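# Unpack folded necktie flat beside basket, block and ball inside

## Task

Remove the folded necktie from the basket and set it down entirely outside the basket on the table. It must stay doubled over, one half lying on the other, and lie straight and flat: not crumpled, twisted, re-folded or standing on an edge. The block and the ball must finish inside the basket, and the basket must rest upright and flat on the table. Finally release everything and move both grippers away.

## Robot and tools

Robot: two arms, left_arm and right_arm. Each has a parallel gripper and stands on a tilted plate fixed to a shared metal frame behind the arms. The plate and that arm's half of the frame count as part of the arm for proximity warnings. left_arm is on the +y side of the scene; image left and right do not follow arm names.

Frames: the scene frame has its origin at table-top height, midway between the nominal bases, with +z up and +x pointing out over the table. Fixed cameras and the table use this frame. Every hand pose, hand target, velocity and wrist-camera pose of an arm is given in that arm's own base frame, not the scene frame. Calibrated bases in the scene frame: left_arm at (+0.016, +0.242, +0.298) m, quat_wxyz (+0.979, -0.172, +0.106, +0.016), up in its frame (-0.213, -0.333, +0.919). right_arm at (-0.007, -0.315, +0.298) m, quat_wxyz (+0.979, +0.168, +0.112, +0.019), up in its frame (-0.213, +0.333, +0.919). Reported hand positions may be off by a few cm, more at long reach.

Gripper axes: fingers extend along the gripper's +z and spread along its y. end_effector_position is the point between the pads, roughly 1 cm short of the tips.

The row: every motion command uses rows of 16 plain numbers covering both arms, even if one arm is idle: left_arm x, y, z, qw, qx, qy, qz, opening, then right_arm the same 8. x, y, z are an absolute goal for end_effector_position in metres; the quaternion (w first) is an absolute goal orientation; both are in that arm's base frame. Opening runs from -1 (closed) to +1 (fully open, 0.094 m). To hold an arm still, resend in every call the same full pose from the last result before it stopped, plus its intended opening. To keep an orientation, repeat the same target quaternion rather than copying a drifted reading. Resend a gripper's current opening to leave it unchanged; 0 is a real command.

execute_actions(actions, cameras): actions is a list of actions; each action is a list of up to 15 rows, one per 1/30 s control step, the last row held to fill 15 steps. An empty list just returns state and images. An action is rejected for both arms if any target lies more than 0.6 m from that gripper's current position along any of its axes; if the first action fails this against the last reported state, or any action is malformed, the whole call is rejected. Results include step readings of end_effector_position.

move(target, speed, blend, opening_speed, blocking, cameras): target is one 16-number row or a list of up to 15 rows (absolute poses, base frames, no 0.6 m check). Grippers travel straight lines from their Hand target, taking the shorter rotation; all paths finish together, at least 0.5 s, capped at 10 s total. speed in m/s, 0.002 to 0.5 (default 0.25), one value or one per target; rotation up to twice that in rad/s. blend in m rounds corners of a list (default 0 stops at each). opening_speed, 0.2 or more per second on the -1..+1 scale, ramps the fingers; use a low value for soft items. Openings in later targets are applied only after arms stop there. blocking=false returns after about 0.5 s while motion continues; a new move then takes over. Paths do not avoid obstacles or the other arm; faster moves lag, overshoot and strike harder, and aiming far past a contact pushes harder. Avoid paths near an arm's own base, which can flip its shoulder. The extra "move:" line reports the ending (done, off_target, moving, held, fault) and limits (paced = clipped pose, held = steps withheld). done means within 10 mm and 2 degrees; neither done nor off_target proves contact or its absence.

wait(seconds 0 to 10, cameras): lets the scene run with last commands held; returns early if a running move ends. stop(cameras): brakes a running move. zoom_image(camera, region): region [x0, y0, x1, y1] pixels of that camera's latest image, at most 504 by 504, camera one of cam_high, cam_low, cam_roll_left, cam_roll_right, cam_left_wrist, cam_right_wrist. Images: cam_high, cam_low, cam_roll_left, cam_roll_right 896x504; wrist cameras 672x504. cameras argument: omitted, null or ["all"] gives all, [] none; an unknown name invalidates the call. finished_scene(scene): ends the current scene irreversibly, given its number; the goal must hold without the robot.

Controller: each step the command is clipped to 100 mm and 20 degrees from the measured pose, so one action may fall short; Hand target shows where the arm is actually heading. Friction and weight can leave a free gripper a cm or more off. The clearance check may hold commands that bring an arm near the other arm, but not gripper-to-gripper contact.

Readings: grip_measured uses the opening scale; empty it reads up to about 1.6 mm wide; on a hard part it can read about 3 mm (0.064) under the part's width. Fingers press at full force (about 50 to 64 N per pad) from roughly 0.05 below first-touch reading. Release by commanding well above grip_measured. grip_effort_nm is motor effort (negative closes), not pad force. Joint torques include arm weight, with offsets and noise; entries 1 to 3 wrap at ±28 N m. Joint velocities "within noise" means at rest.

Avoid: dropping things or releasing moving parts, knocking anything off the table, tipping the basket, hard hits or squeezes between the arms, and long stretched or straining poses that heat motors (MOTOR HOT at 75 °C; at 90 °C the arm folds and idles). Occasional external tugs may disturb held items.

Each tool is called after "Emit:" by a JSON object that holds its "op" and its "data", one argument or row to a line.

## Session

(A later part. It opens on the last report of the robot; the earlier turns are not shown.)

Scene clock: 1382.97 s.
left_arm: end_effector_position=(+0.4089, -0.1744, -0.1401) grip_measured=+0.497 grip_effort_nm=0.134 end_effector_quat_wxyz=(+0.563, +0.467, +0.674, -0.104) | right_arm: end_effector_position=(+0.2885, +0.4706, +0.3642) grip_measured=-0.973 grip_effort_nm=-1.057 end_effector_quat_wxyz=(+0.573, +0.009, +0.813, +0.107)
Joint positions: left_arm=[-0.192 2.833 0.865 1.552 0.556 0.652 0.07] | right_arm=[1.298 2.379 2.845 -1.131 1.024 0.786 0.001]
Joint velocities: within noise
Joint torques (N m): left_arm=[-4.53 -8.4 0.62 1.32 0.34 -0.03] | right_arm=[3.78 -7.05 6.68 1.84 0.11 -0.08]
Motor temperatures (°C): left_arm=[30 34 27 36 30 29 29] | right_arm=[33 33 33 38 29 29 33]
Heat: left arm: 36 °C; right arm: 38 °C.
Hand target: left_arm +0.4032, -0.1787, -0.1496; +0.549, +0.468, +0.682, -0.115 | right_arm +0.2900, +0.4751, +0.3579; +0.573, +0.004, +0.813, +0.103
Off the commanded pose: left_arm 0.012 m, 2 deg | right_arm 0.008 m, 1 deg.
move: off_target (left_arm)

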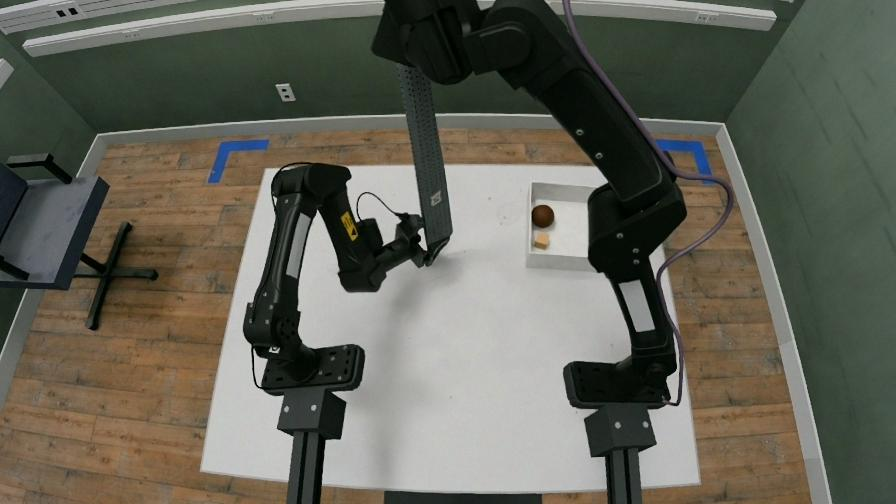

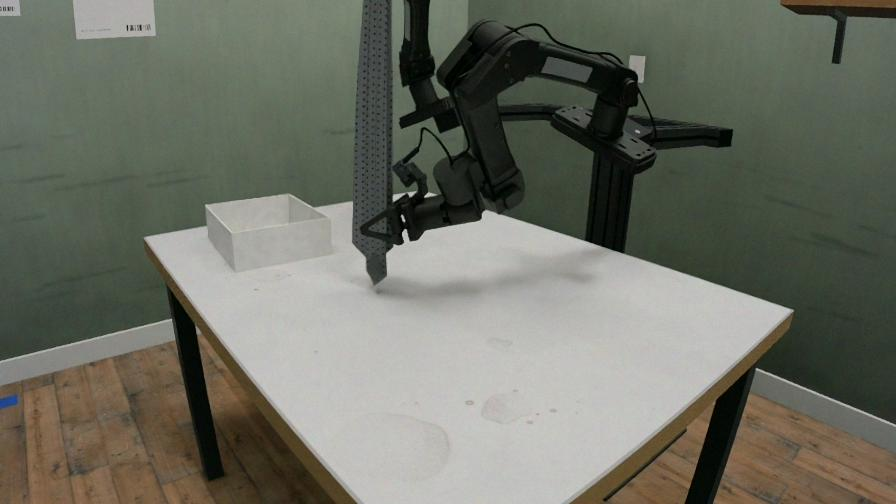

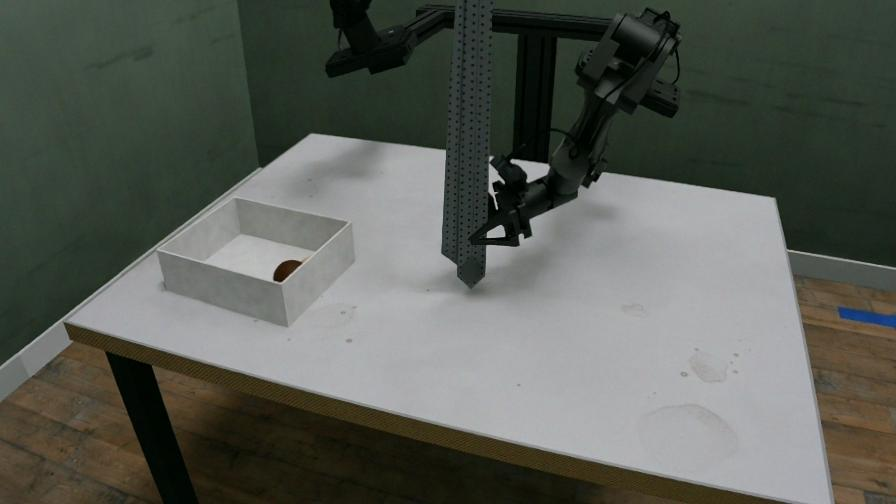

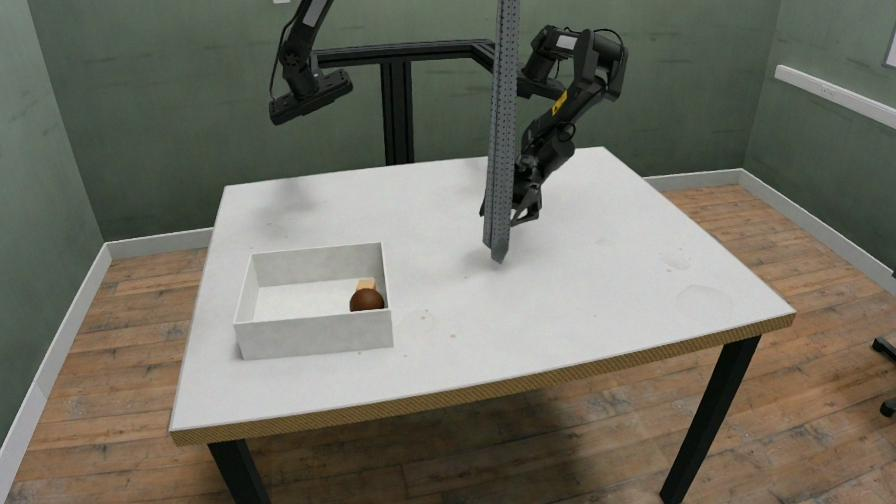

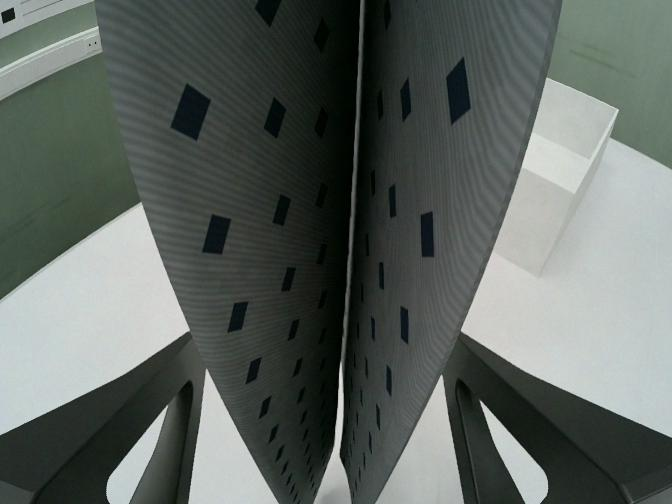

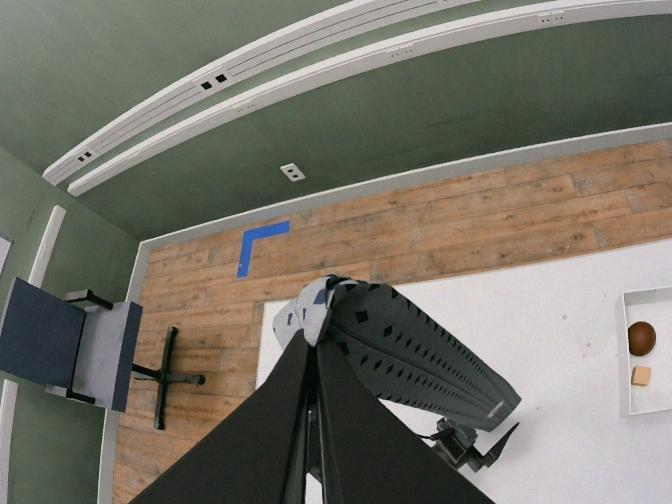

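Emit:
{"op": "move", "data": {
  "target": [0.4052,-0.1809,-0.1498,0.549,0.468,0.682,-0.115,-1,0.290,0.4755,0.358,0.571,0.005,0.815,0.101,-1],
  "speed": 0.06,
  "opening_speed": 0.6
}}

Emit:
{"op": "zoom_image", "data": {
  "camera": "cam_roll_left",
  "region": [380, 130, 560, 310]
}}

Emit:
{"op": "zoom_image", "data": {
  "camera": "cam_high",
  "region": [345, 160, 495, 310]
}}

Scene clock: 1390.70 s.
left_arm: end_effector_position=(+0.4108, -0.1751, -0.1406) grip_measured=-0.902 grip_effort_nm=-1.033 end_effector_quat_wxyz=(+0.563, +0.465, +0.675, -0.104) | right_arm: end_effector_position=(+0.2886, +0.4707, +0.3642) grip_measured=-0.973 grip_effort_nm=-1.053 end_effector_quat_wxyz=(+0.573, +0.009, +0.813, +0.107)
Joint positions: left_arm=[-0.195 2.833 0.872 1.545 0.55 0.648 0.005] | right_arm=[1.298 2.379 2.845 -1.131 1.024 0.786 0.001]
Joint velocities: within noise
Joint torques (N m): left_arm=[-4.74 -8.51 0.72 1.33 0.35 -0.07] | right_arm=[3.78 -7.06 6.68 1.84 0.11 -0.08]
Motor temperatures (°C): left_arm=[30 34 27 36 30 29 29] | right_arm=[33 33 33 38 29 29 33]
Heat: left arm: 36 °C; right arm: 38 °C.
Hand target: left_arm +0.4048, -0.1806, -0.1496; +0.549, +0.468, +0.683, -0.115 | right_arm +0.2900, +0.4751, +0.3579; +0.573, +0.004, +0.813, +0.103
Off the commanded pose: left_arm 0.012 m, 2 deg | right_arm 0.008 m, 1 deg.
move: off_target (left_arm)

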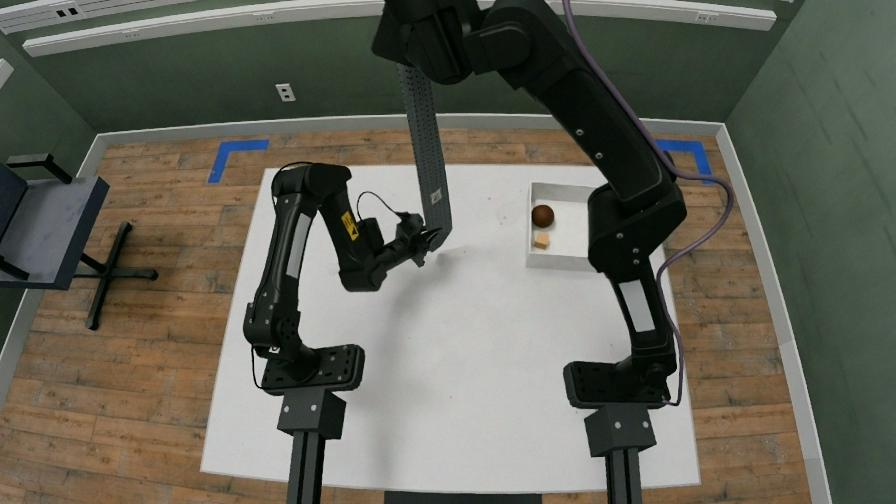

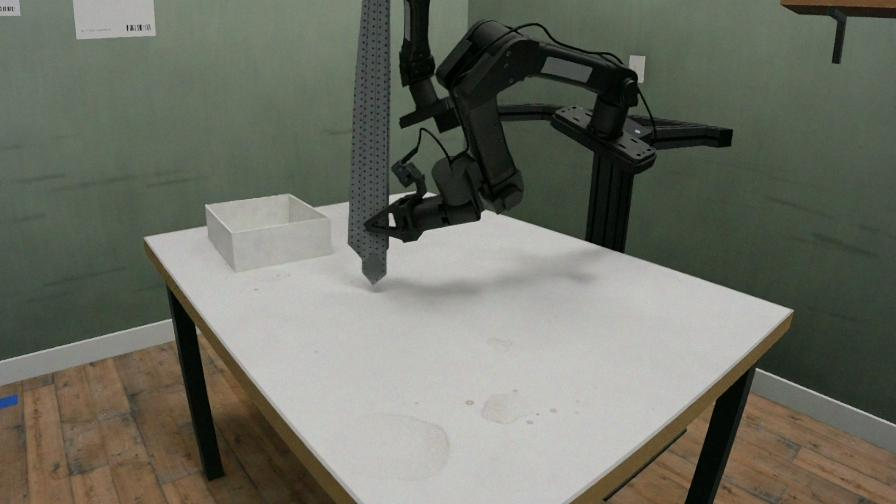

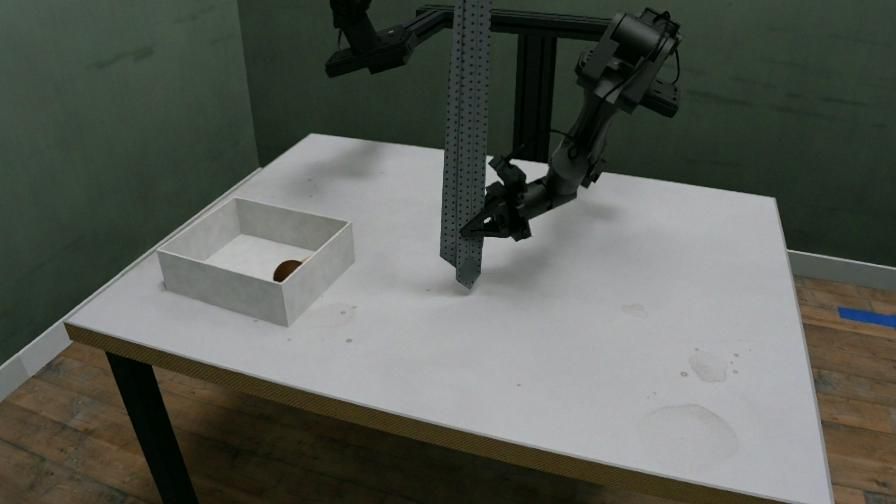

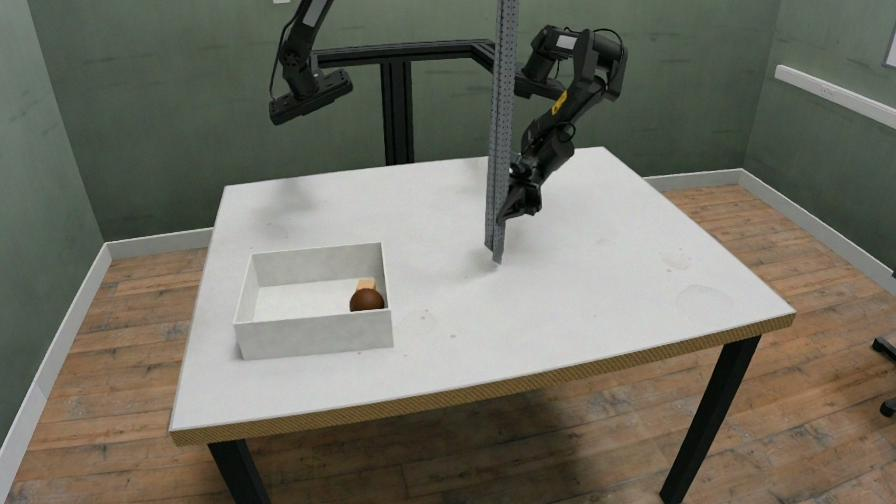

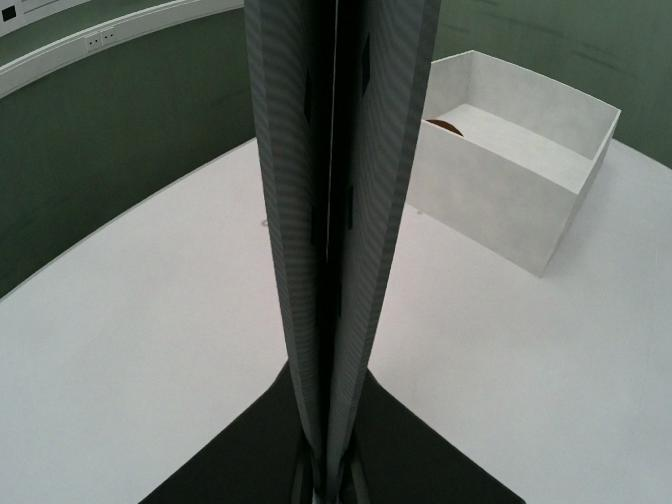

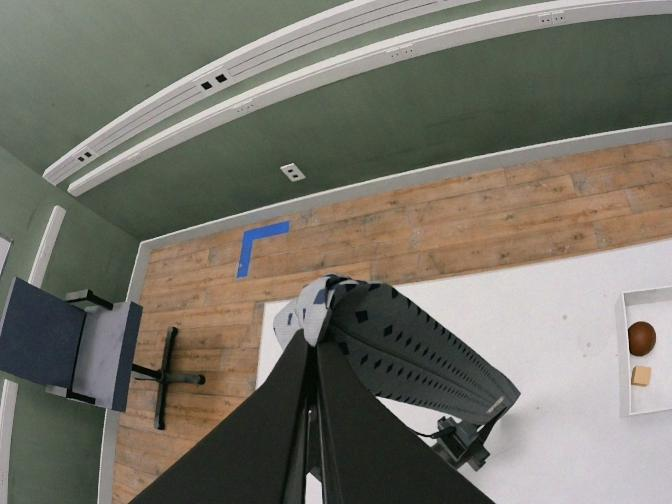

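Scaled by 2.800.

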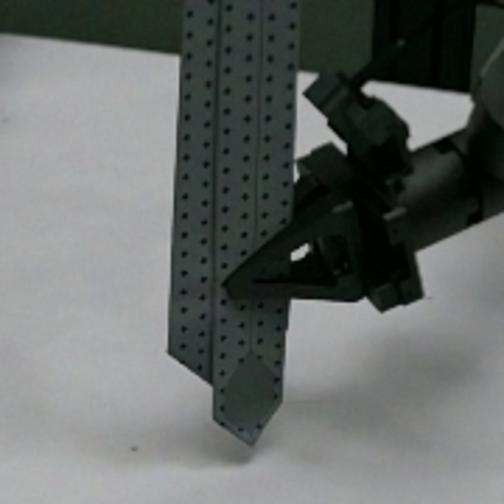

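Scaled by 3.360.

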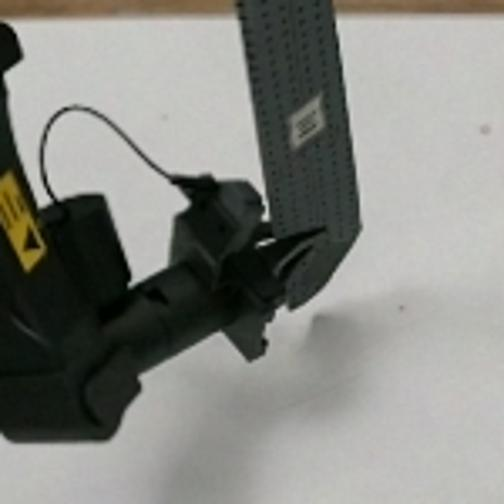

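Emit:
{"op": "move", "data": {
  "target": [0.4671,-0.0288,-0.0959,0.514,0.609,0.583,0.158,-1,0.1894,0.2307,0.2052,0.382,0.168,0.909,-0.010,-1],
  "speed": 0.12
}}

Scene clock: 1438.87 s.
left_arm: end_effector_position=(+0.4646, -0.0277, -0.1021) grip_measured=-0.903 grip_effort_nm=-1.048 end_effector_quat_wxyz=(+0.510, +0.606, +0.588, +0.163) | right_arm: end_effector_position=(+0.1945, +0.2397, +0.2067) grip_measured=-0.973 grip_effort_nm=-1.053 end_effector_quat_wxyz=(+0.382, +0.176, +0.907, +0.003)
Joint positions: left_arm=[0.145 2.573 0.853 1.19 0.567 1.414 0.005] | right_arm=[1.304 1.552 1.392 -1.328 0.781 1.653 0.001]
Joint velocities: within noise
Joint torques (N m): left_arm=[-2.69 -11.66 1.14 1.16 0.59 0.09] | right_arm=[2.67 -4.48 5.68 0.85 0.31 0.1]
Motor temperatures (°C): left_arm=[30 35 27 37 30 29 31] | right_arm=[33 33 33 38 29 29 33]
Heat: left arm: 37 °C; right arm: 38 °C.
Hand target: left_arm +0.4670, -0.0288, -0.0959; +0.514, +0.609, +0.583, +0.158 | right_arm +0.1897, +0.2309, +0.2052; +0.382, +0.168, +0.909, -0.010
Off the commanded pose: left_arm 0.007 m, 1 deg | right_arm 0.010 m, 2 deg.
move: done

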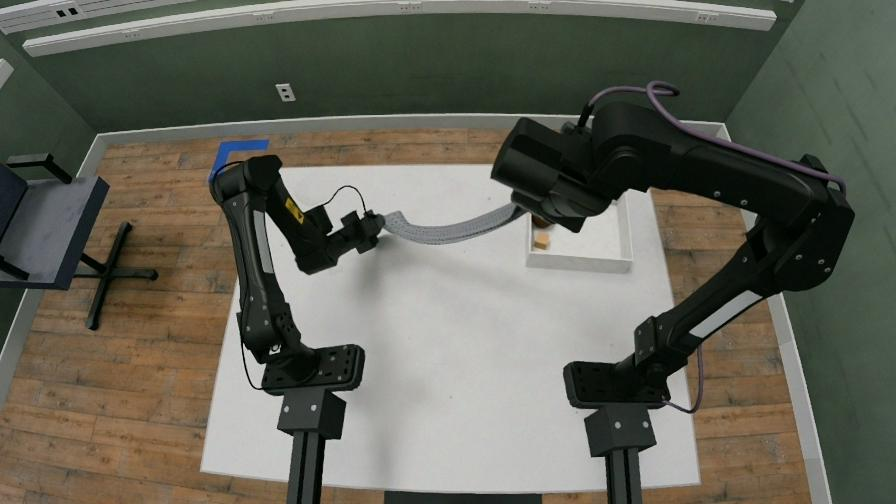

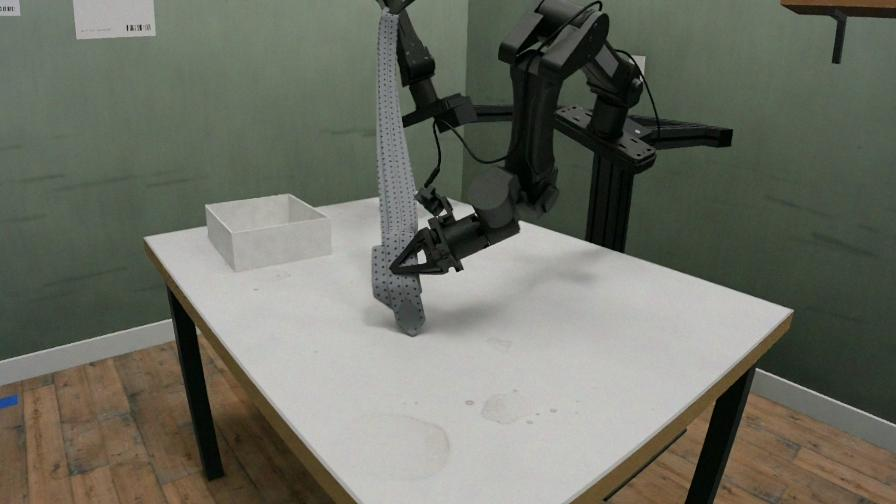

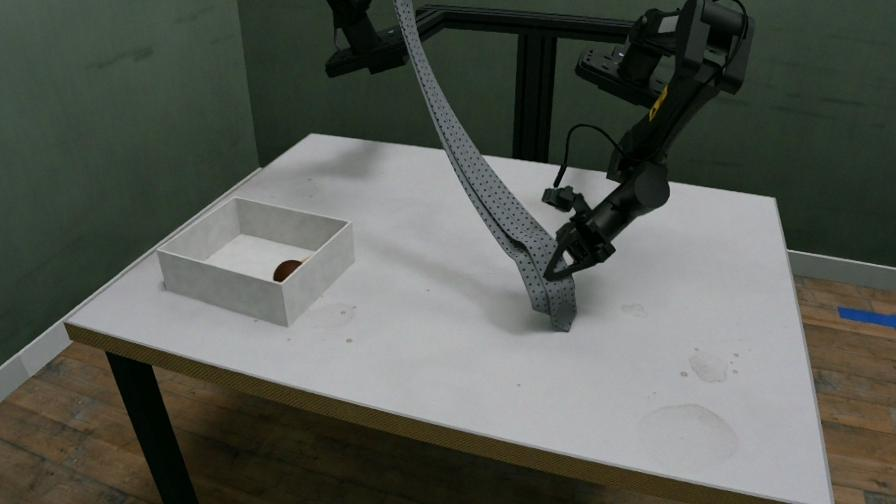

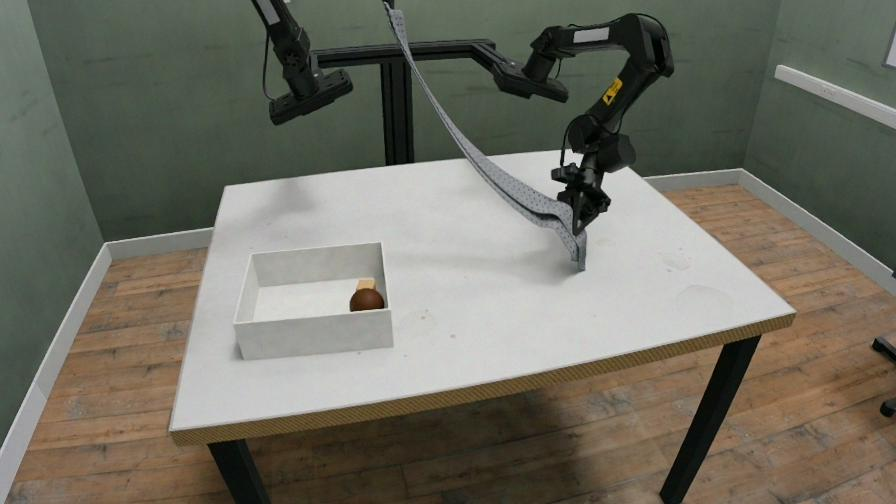

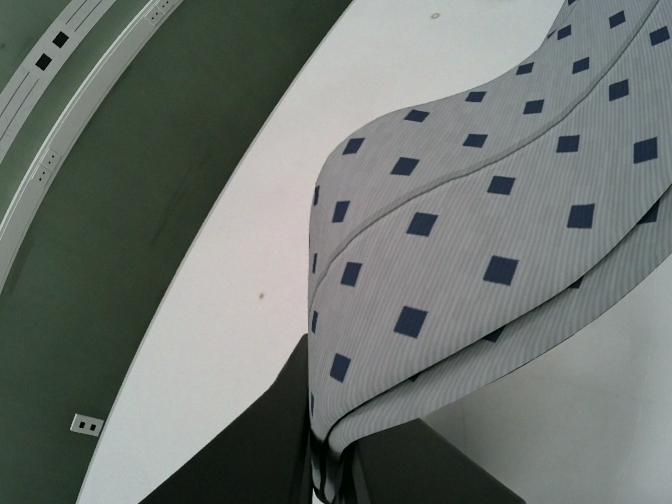

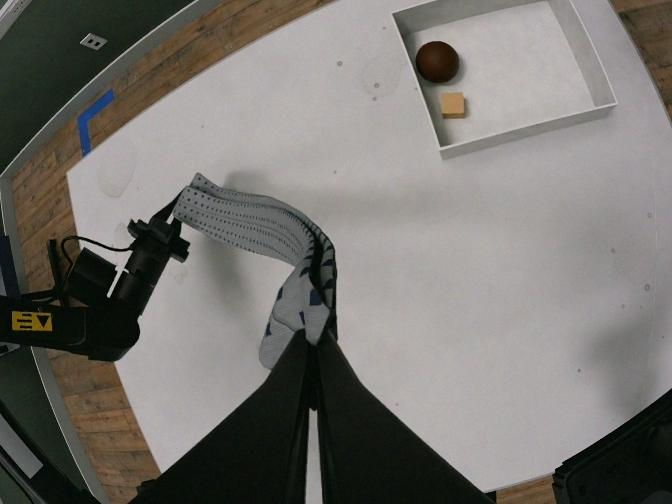

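Emit:
{"op": "move", "data": {
  "target": [0.5329,0.1285,-0.0889,0.414,0.691,0.432,0.405,-1,0.2406,0.0792,-0.2320,0.1573,0.3125,0.9280,-0.1265,-1],
  "speed": 0.12
}}

Scene clock: 1445.87 s.
left_arm: end_effector_position=(+0.5352, +0.1287, -0.0779) grip_measured=-0.903 grip_effort_nm=-1.053 end_effector_quat_wxyz=(+0.412, +0.687, +0.428, +0.418) | right_arm: end_effector_position=(+0.2465, +0.0857, -0.2259) grip_measured=-0.973 grip_effort_nm=-1.057 end_effector_quat_wxyz=(+0.166, +0.314, +0.927, -0.116)
Joint positions: left_arm=[0.419 2.659 1.198 1.073 0.603 2.034 0.005] | right_arm=[0.605 2.576 0.789 0.229 0.408 1.256 0.001]
Joint velocities: within noise
Joint torques (N m): left_arm=[-2.13 -9.59 3.06 1.32 0.49 0.09] | right_arm=[2.86 -5.7 1.16 0.57 -0.03 -0.05]
Motor temperatures (°C): left_arm=[30 35 27 36 30 29 31] | right_arm=[33 33 33 37 29 29 33]
Heat: left arm: 36 °C; right arm: 37 °C.
Hand target: left_arm +0.5325, +0.1283, -0.0888; +0.414, +0.691, +0.432, +0.405 | right_arm +0.2404, +0.0792, -0.2317; +0.157, +0.313, +0.928, -0.127
Off the commanded pose: left_arm 0.011 m, 2 deg | right_arm 0.011 m, 2 deg.
move: off_target (left_arm, right_arm)

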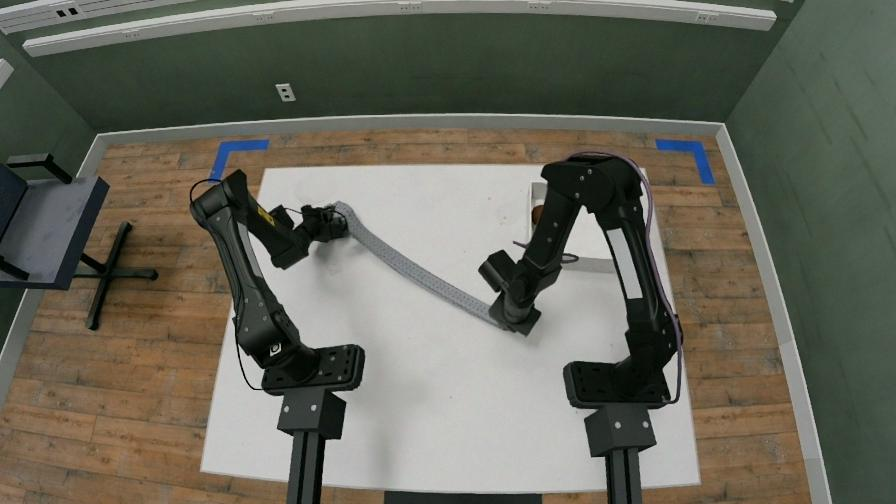

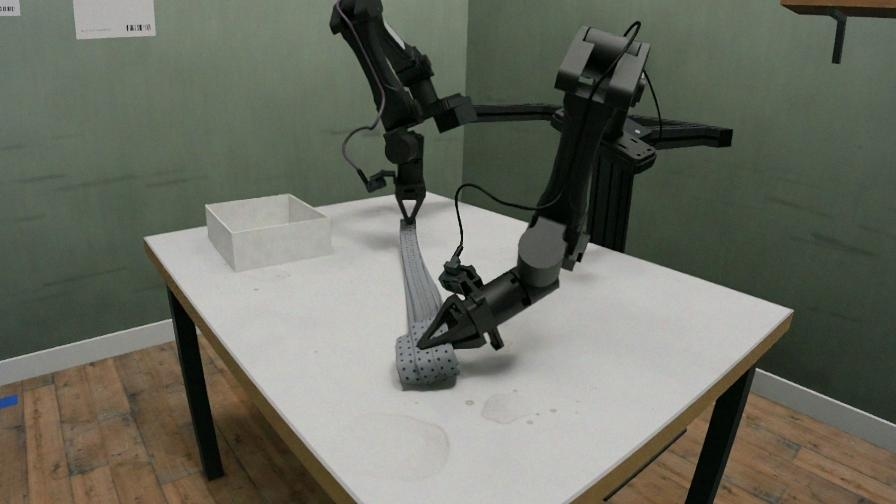

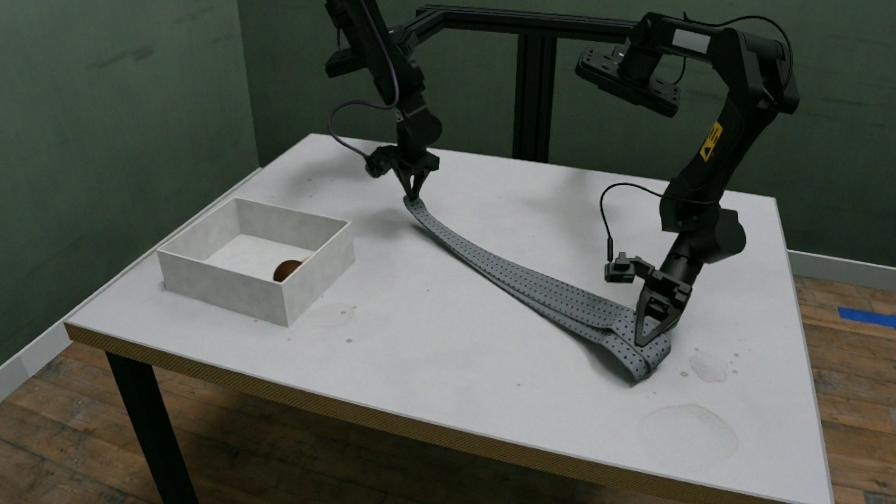

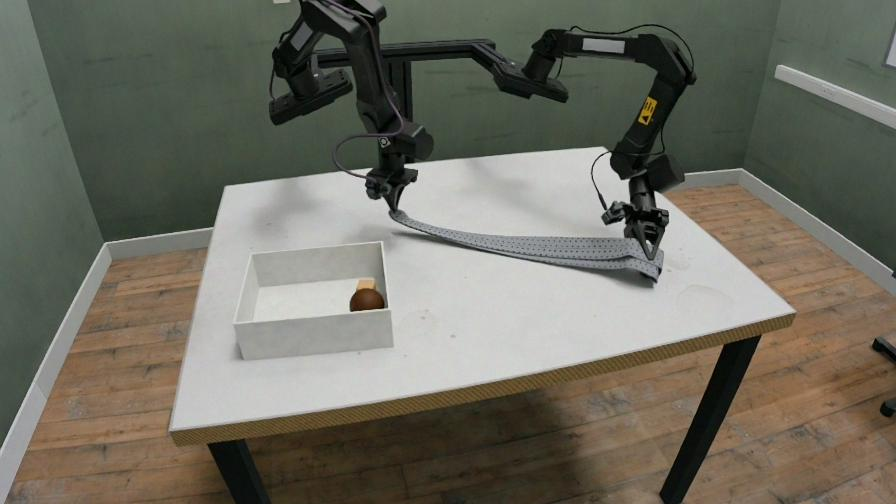

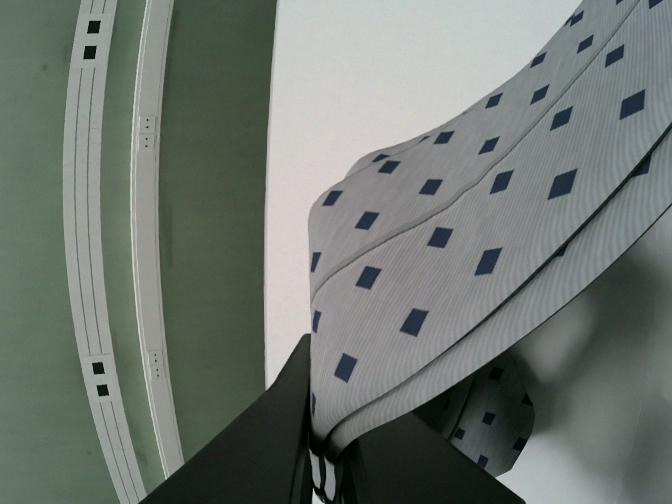

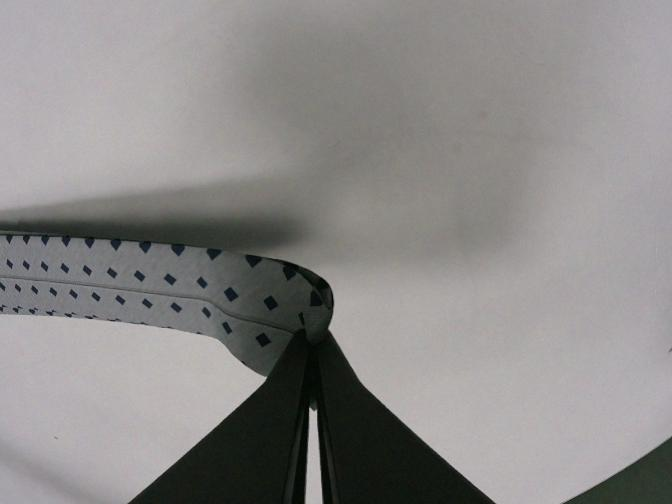

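Emit:
{"op": "zoom_image", "data": {
  "camera": "cam_roll_left",
  "region": [540, 260, 700, 400]
}}

Emit:
{"op": "zoom_image", "data": {
  "camera": "cam_low",
  "region": [370, 290, 500, 410]
}}

Emit:
{"op": "zoom_image", "data": {
  "camera": "cam_roll_right",
  "region": [560, 200, 700, 310]
}}

Scaled by 3.150.

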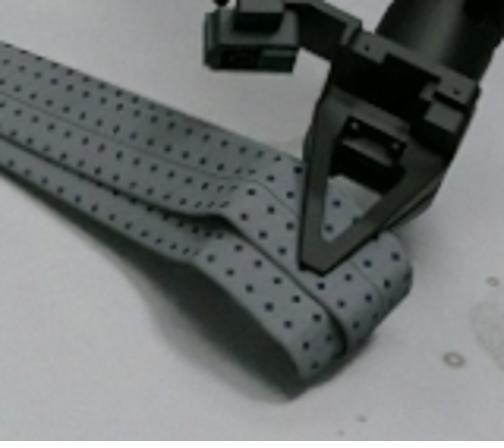

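Scaled by 3.877.

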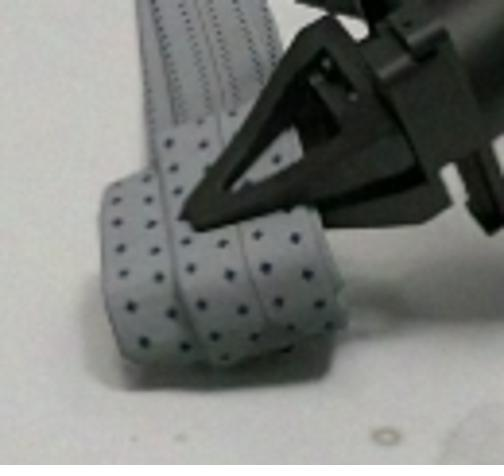

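Scaled by 3.600.

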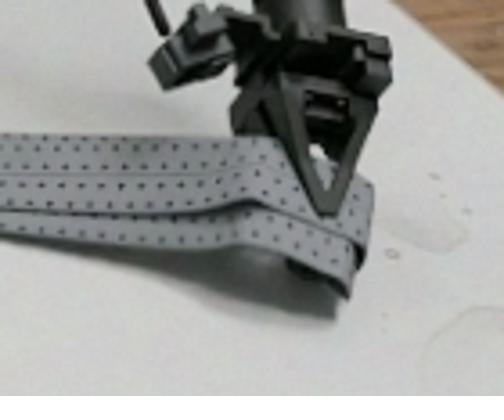

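Emit:
{"op": "move", "data": {
  "target": [
    [0.5116,0.0952,0.0029,0.414,0.691,0.432,0.405,-1,0.2456,0.0975,-0.2156,0.1573,0.3125,0.9280,-0.1265,-1],
    [0.5673,0.1683,0.0424,0.414,0.691,0.432,0.405,-1,0.3076,0.1747,-0.2292,0.1573,0.3125,0.9280,-0.1265,-1]
  ],
  "speed": 0.12,
  "blend": [0.03, 0]
}}

Scene clock: 1475.77 s.
left_arm: end_effector_position=(+0.5667, +0.1696, +0.0530) grip_measured=-0.903 grip_effort_nm=-1.038 end_effector_quat_wxyz=(+0.409, +0.687, +0.430, +0.420) | right_arm: end_effector_position=(+0.3227, +0.1791, -0.2190) grip_measured=-0.973 grip_effort_nm=-1.057 end_effector_quat_wxyz=(+0.173, +0.322, +0.925, -0.103)
Joint positions: left_arm=[0.471 2.334 1.338 0.594 0.644 2.059 0.005] | right_arm=[0.696 2.654 1.291 -0.207 0.405 1.365 0.001]
Joint velocities: within noise
Joint torques (N m): left_arm=[-2.26 -11.15 6 1.3 0.53 0.04] | right_arm=[5.6 -7.57 4.77 0.27 -0.03 0.1]
Motor temperatures (°C): left_arm=[30 35 27 36 30 29 31] | right_arm=[33 33 33 35 29 29 33]
Heat: left arm: 36 °C; right arm: 35 °C.
Hand target: left_arm +0.5670, +0.1682, +0.0426; +0.414, +0.691, +0.432, +0.405 | right_arm +0.3078, +0.1743, -0.2286; +0.158, +0.312, +0.928, -0.126
Off the commanded pose: left_arm 0.011 m, 2 deg | right_arm 0.019 m, 3 deg.
move: off_target (left_arm, right_arm)

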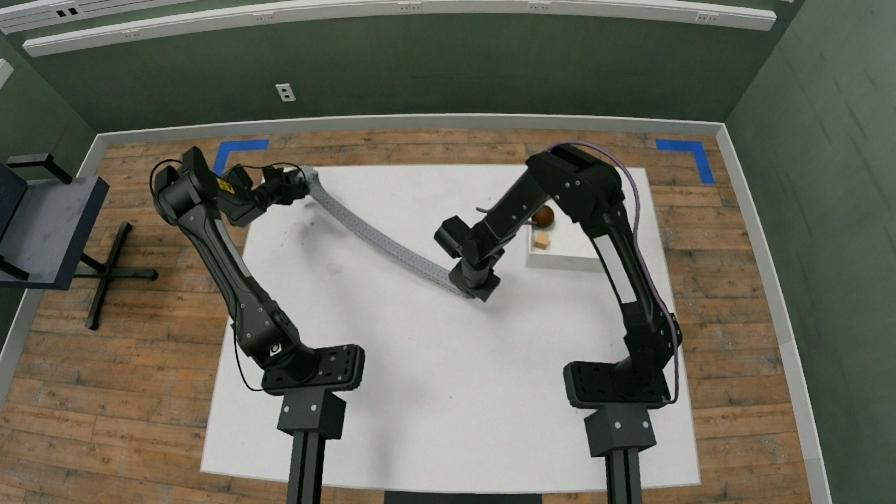

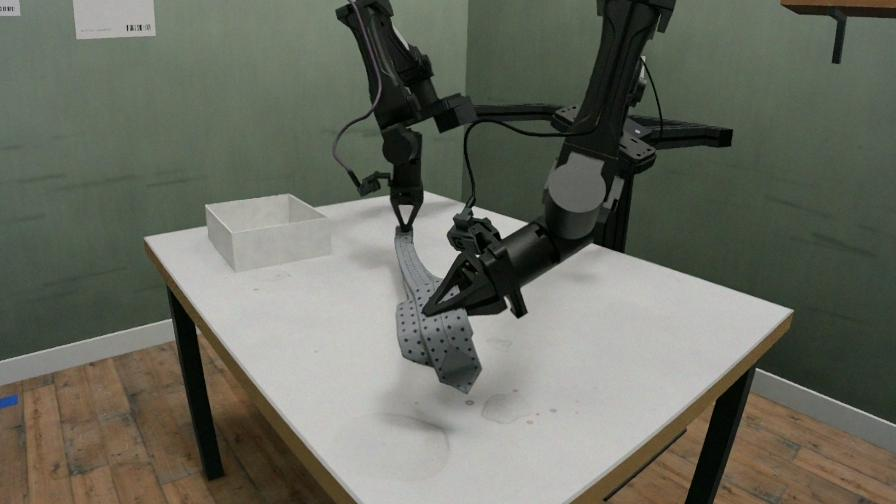

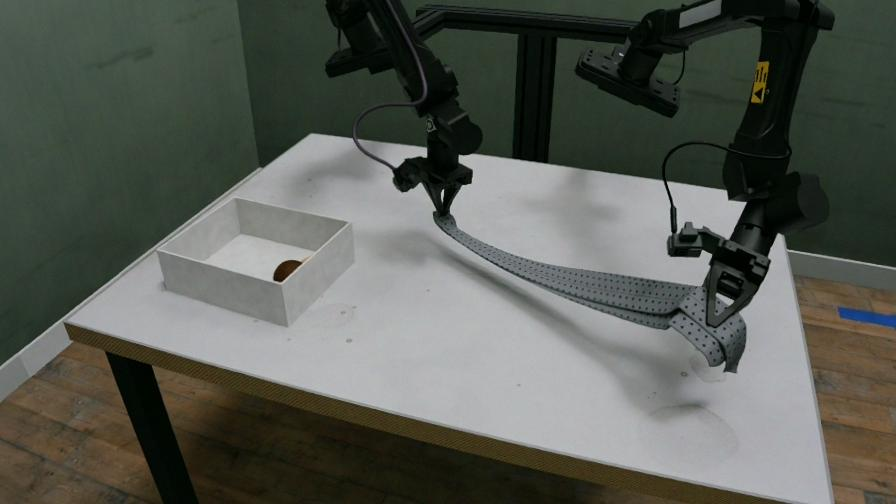

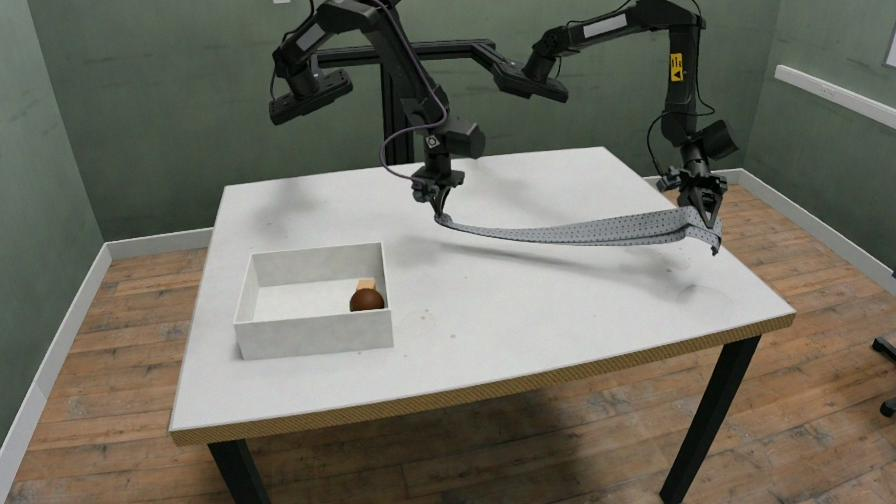

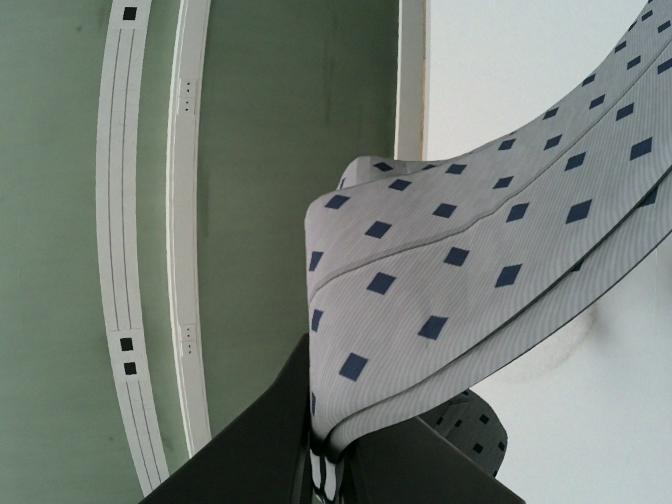

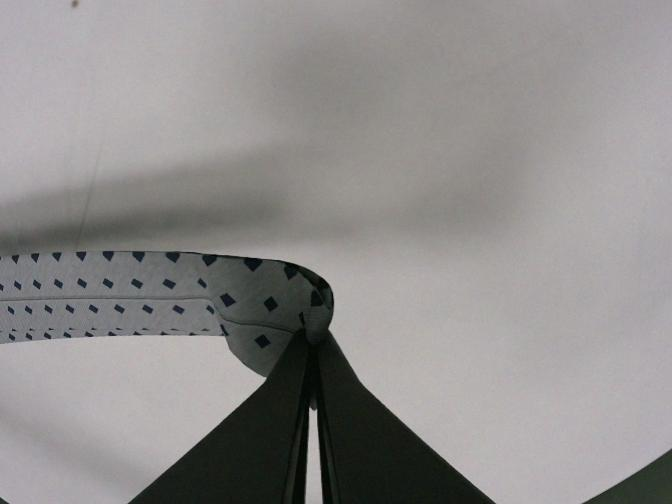

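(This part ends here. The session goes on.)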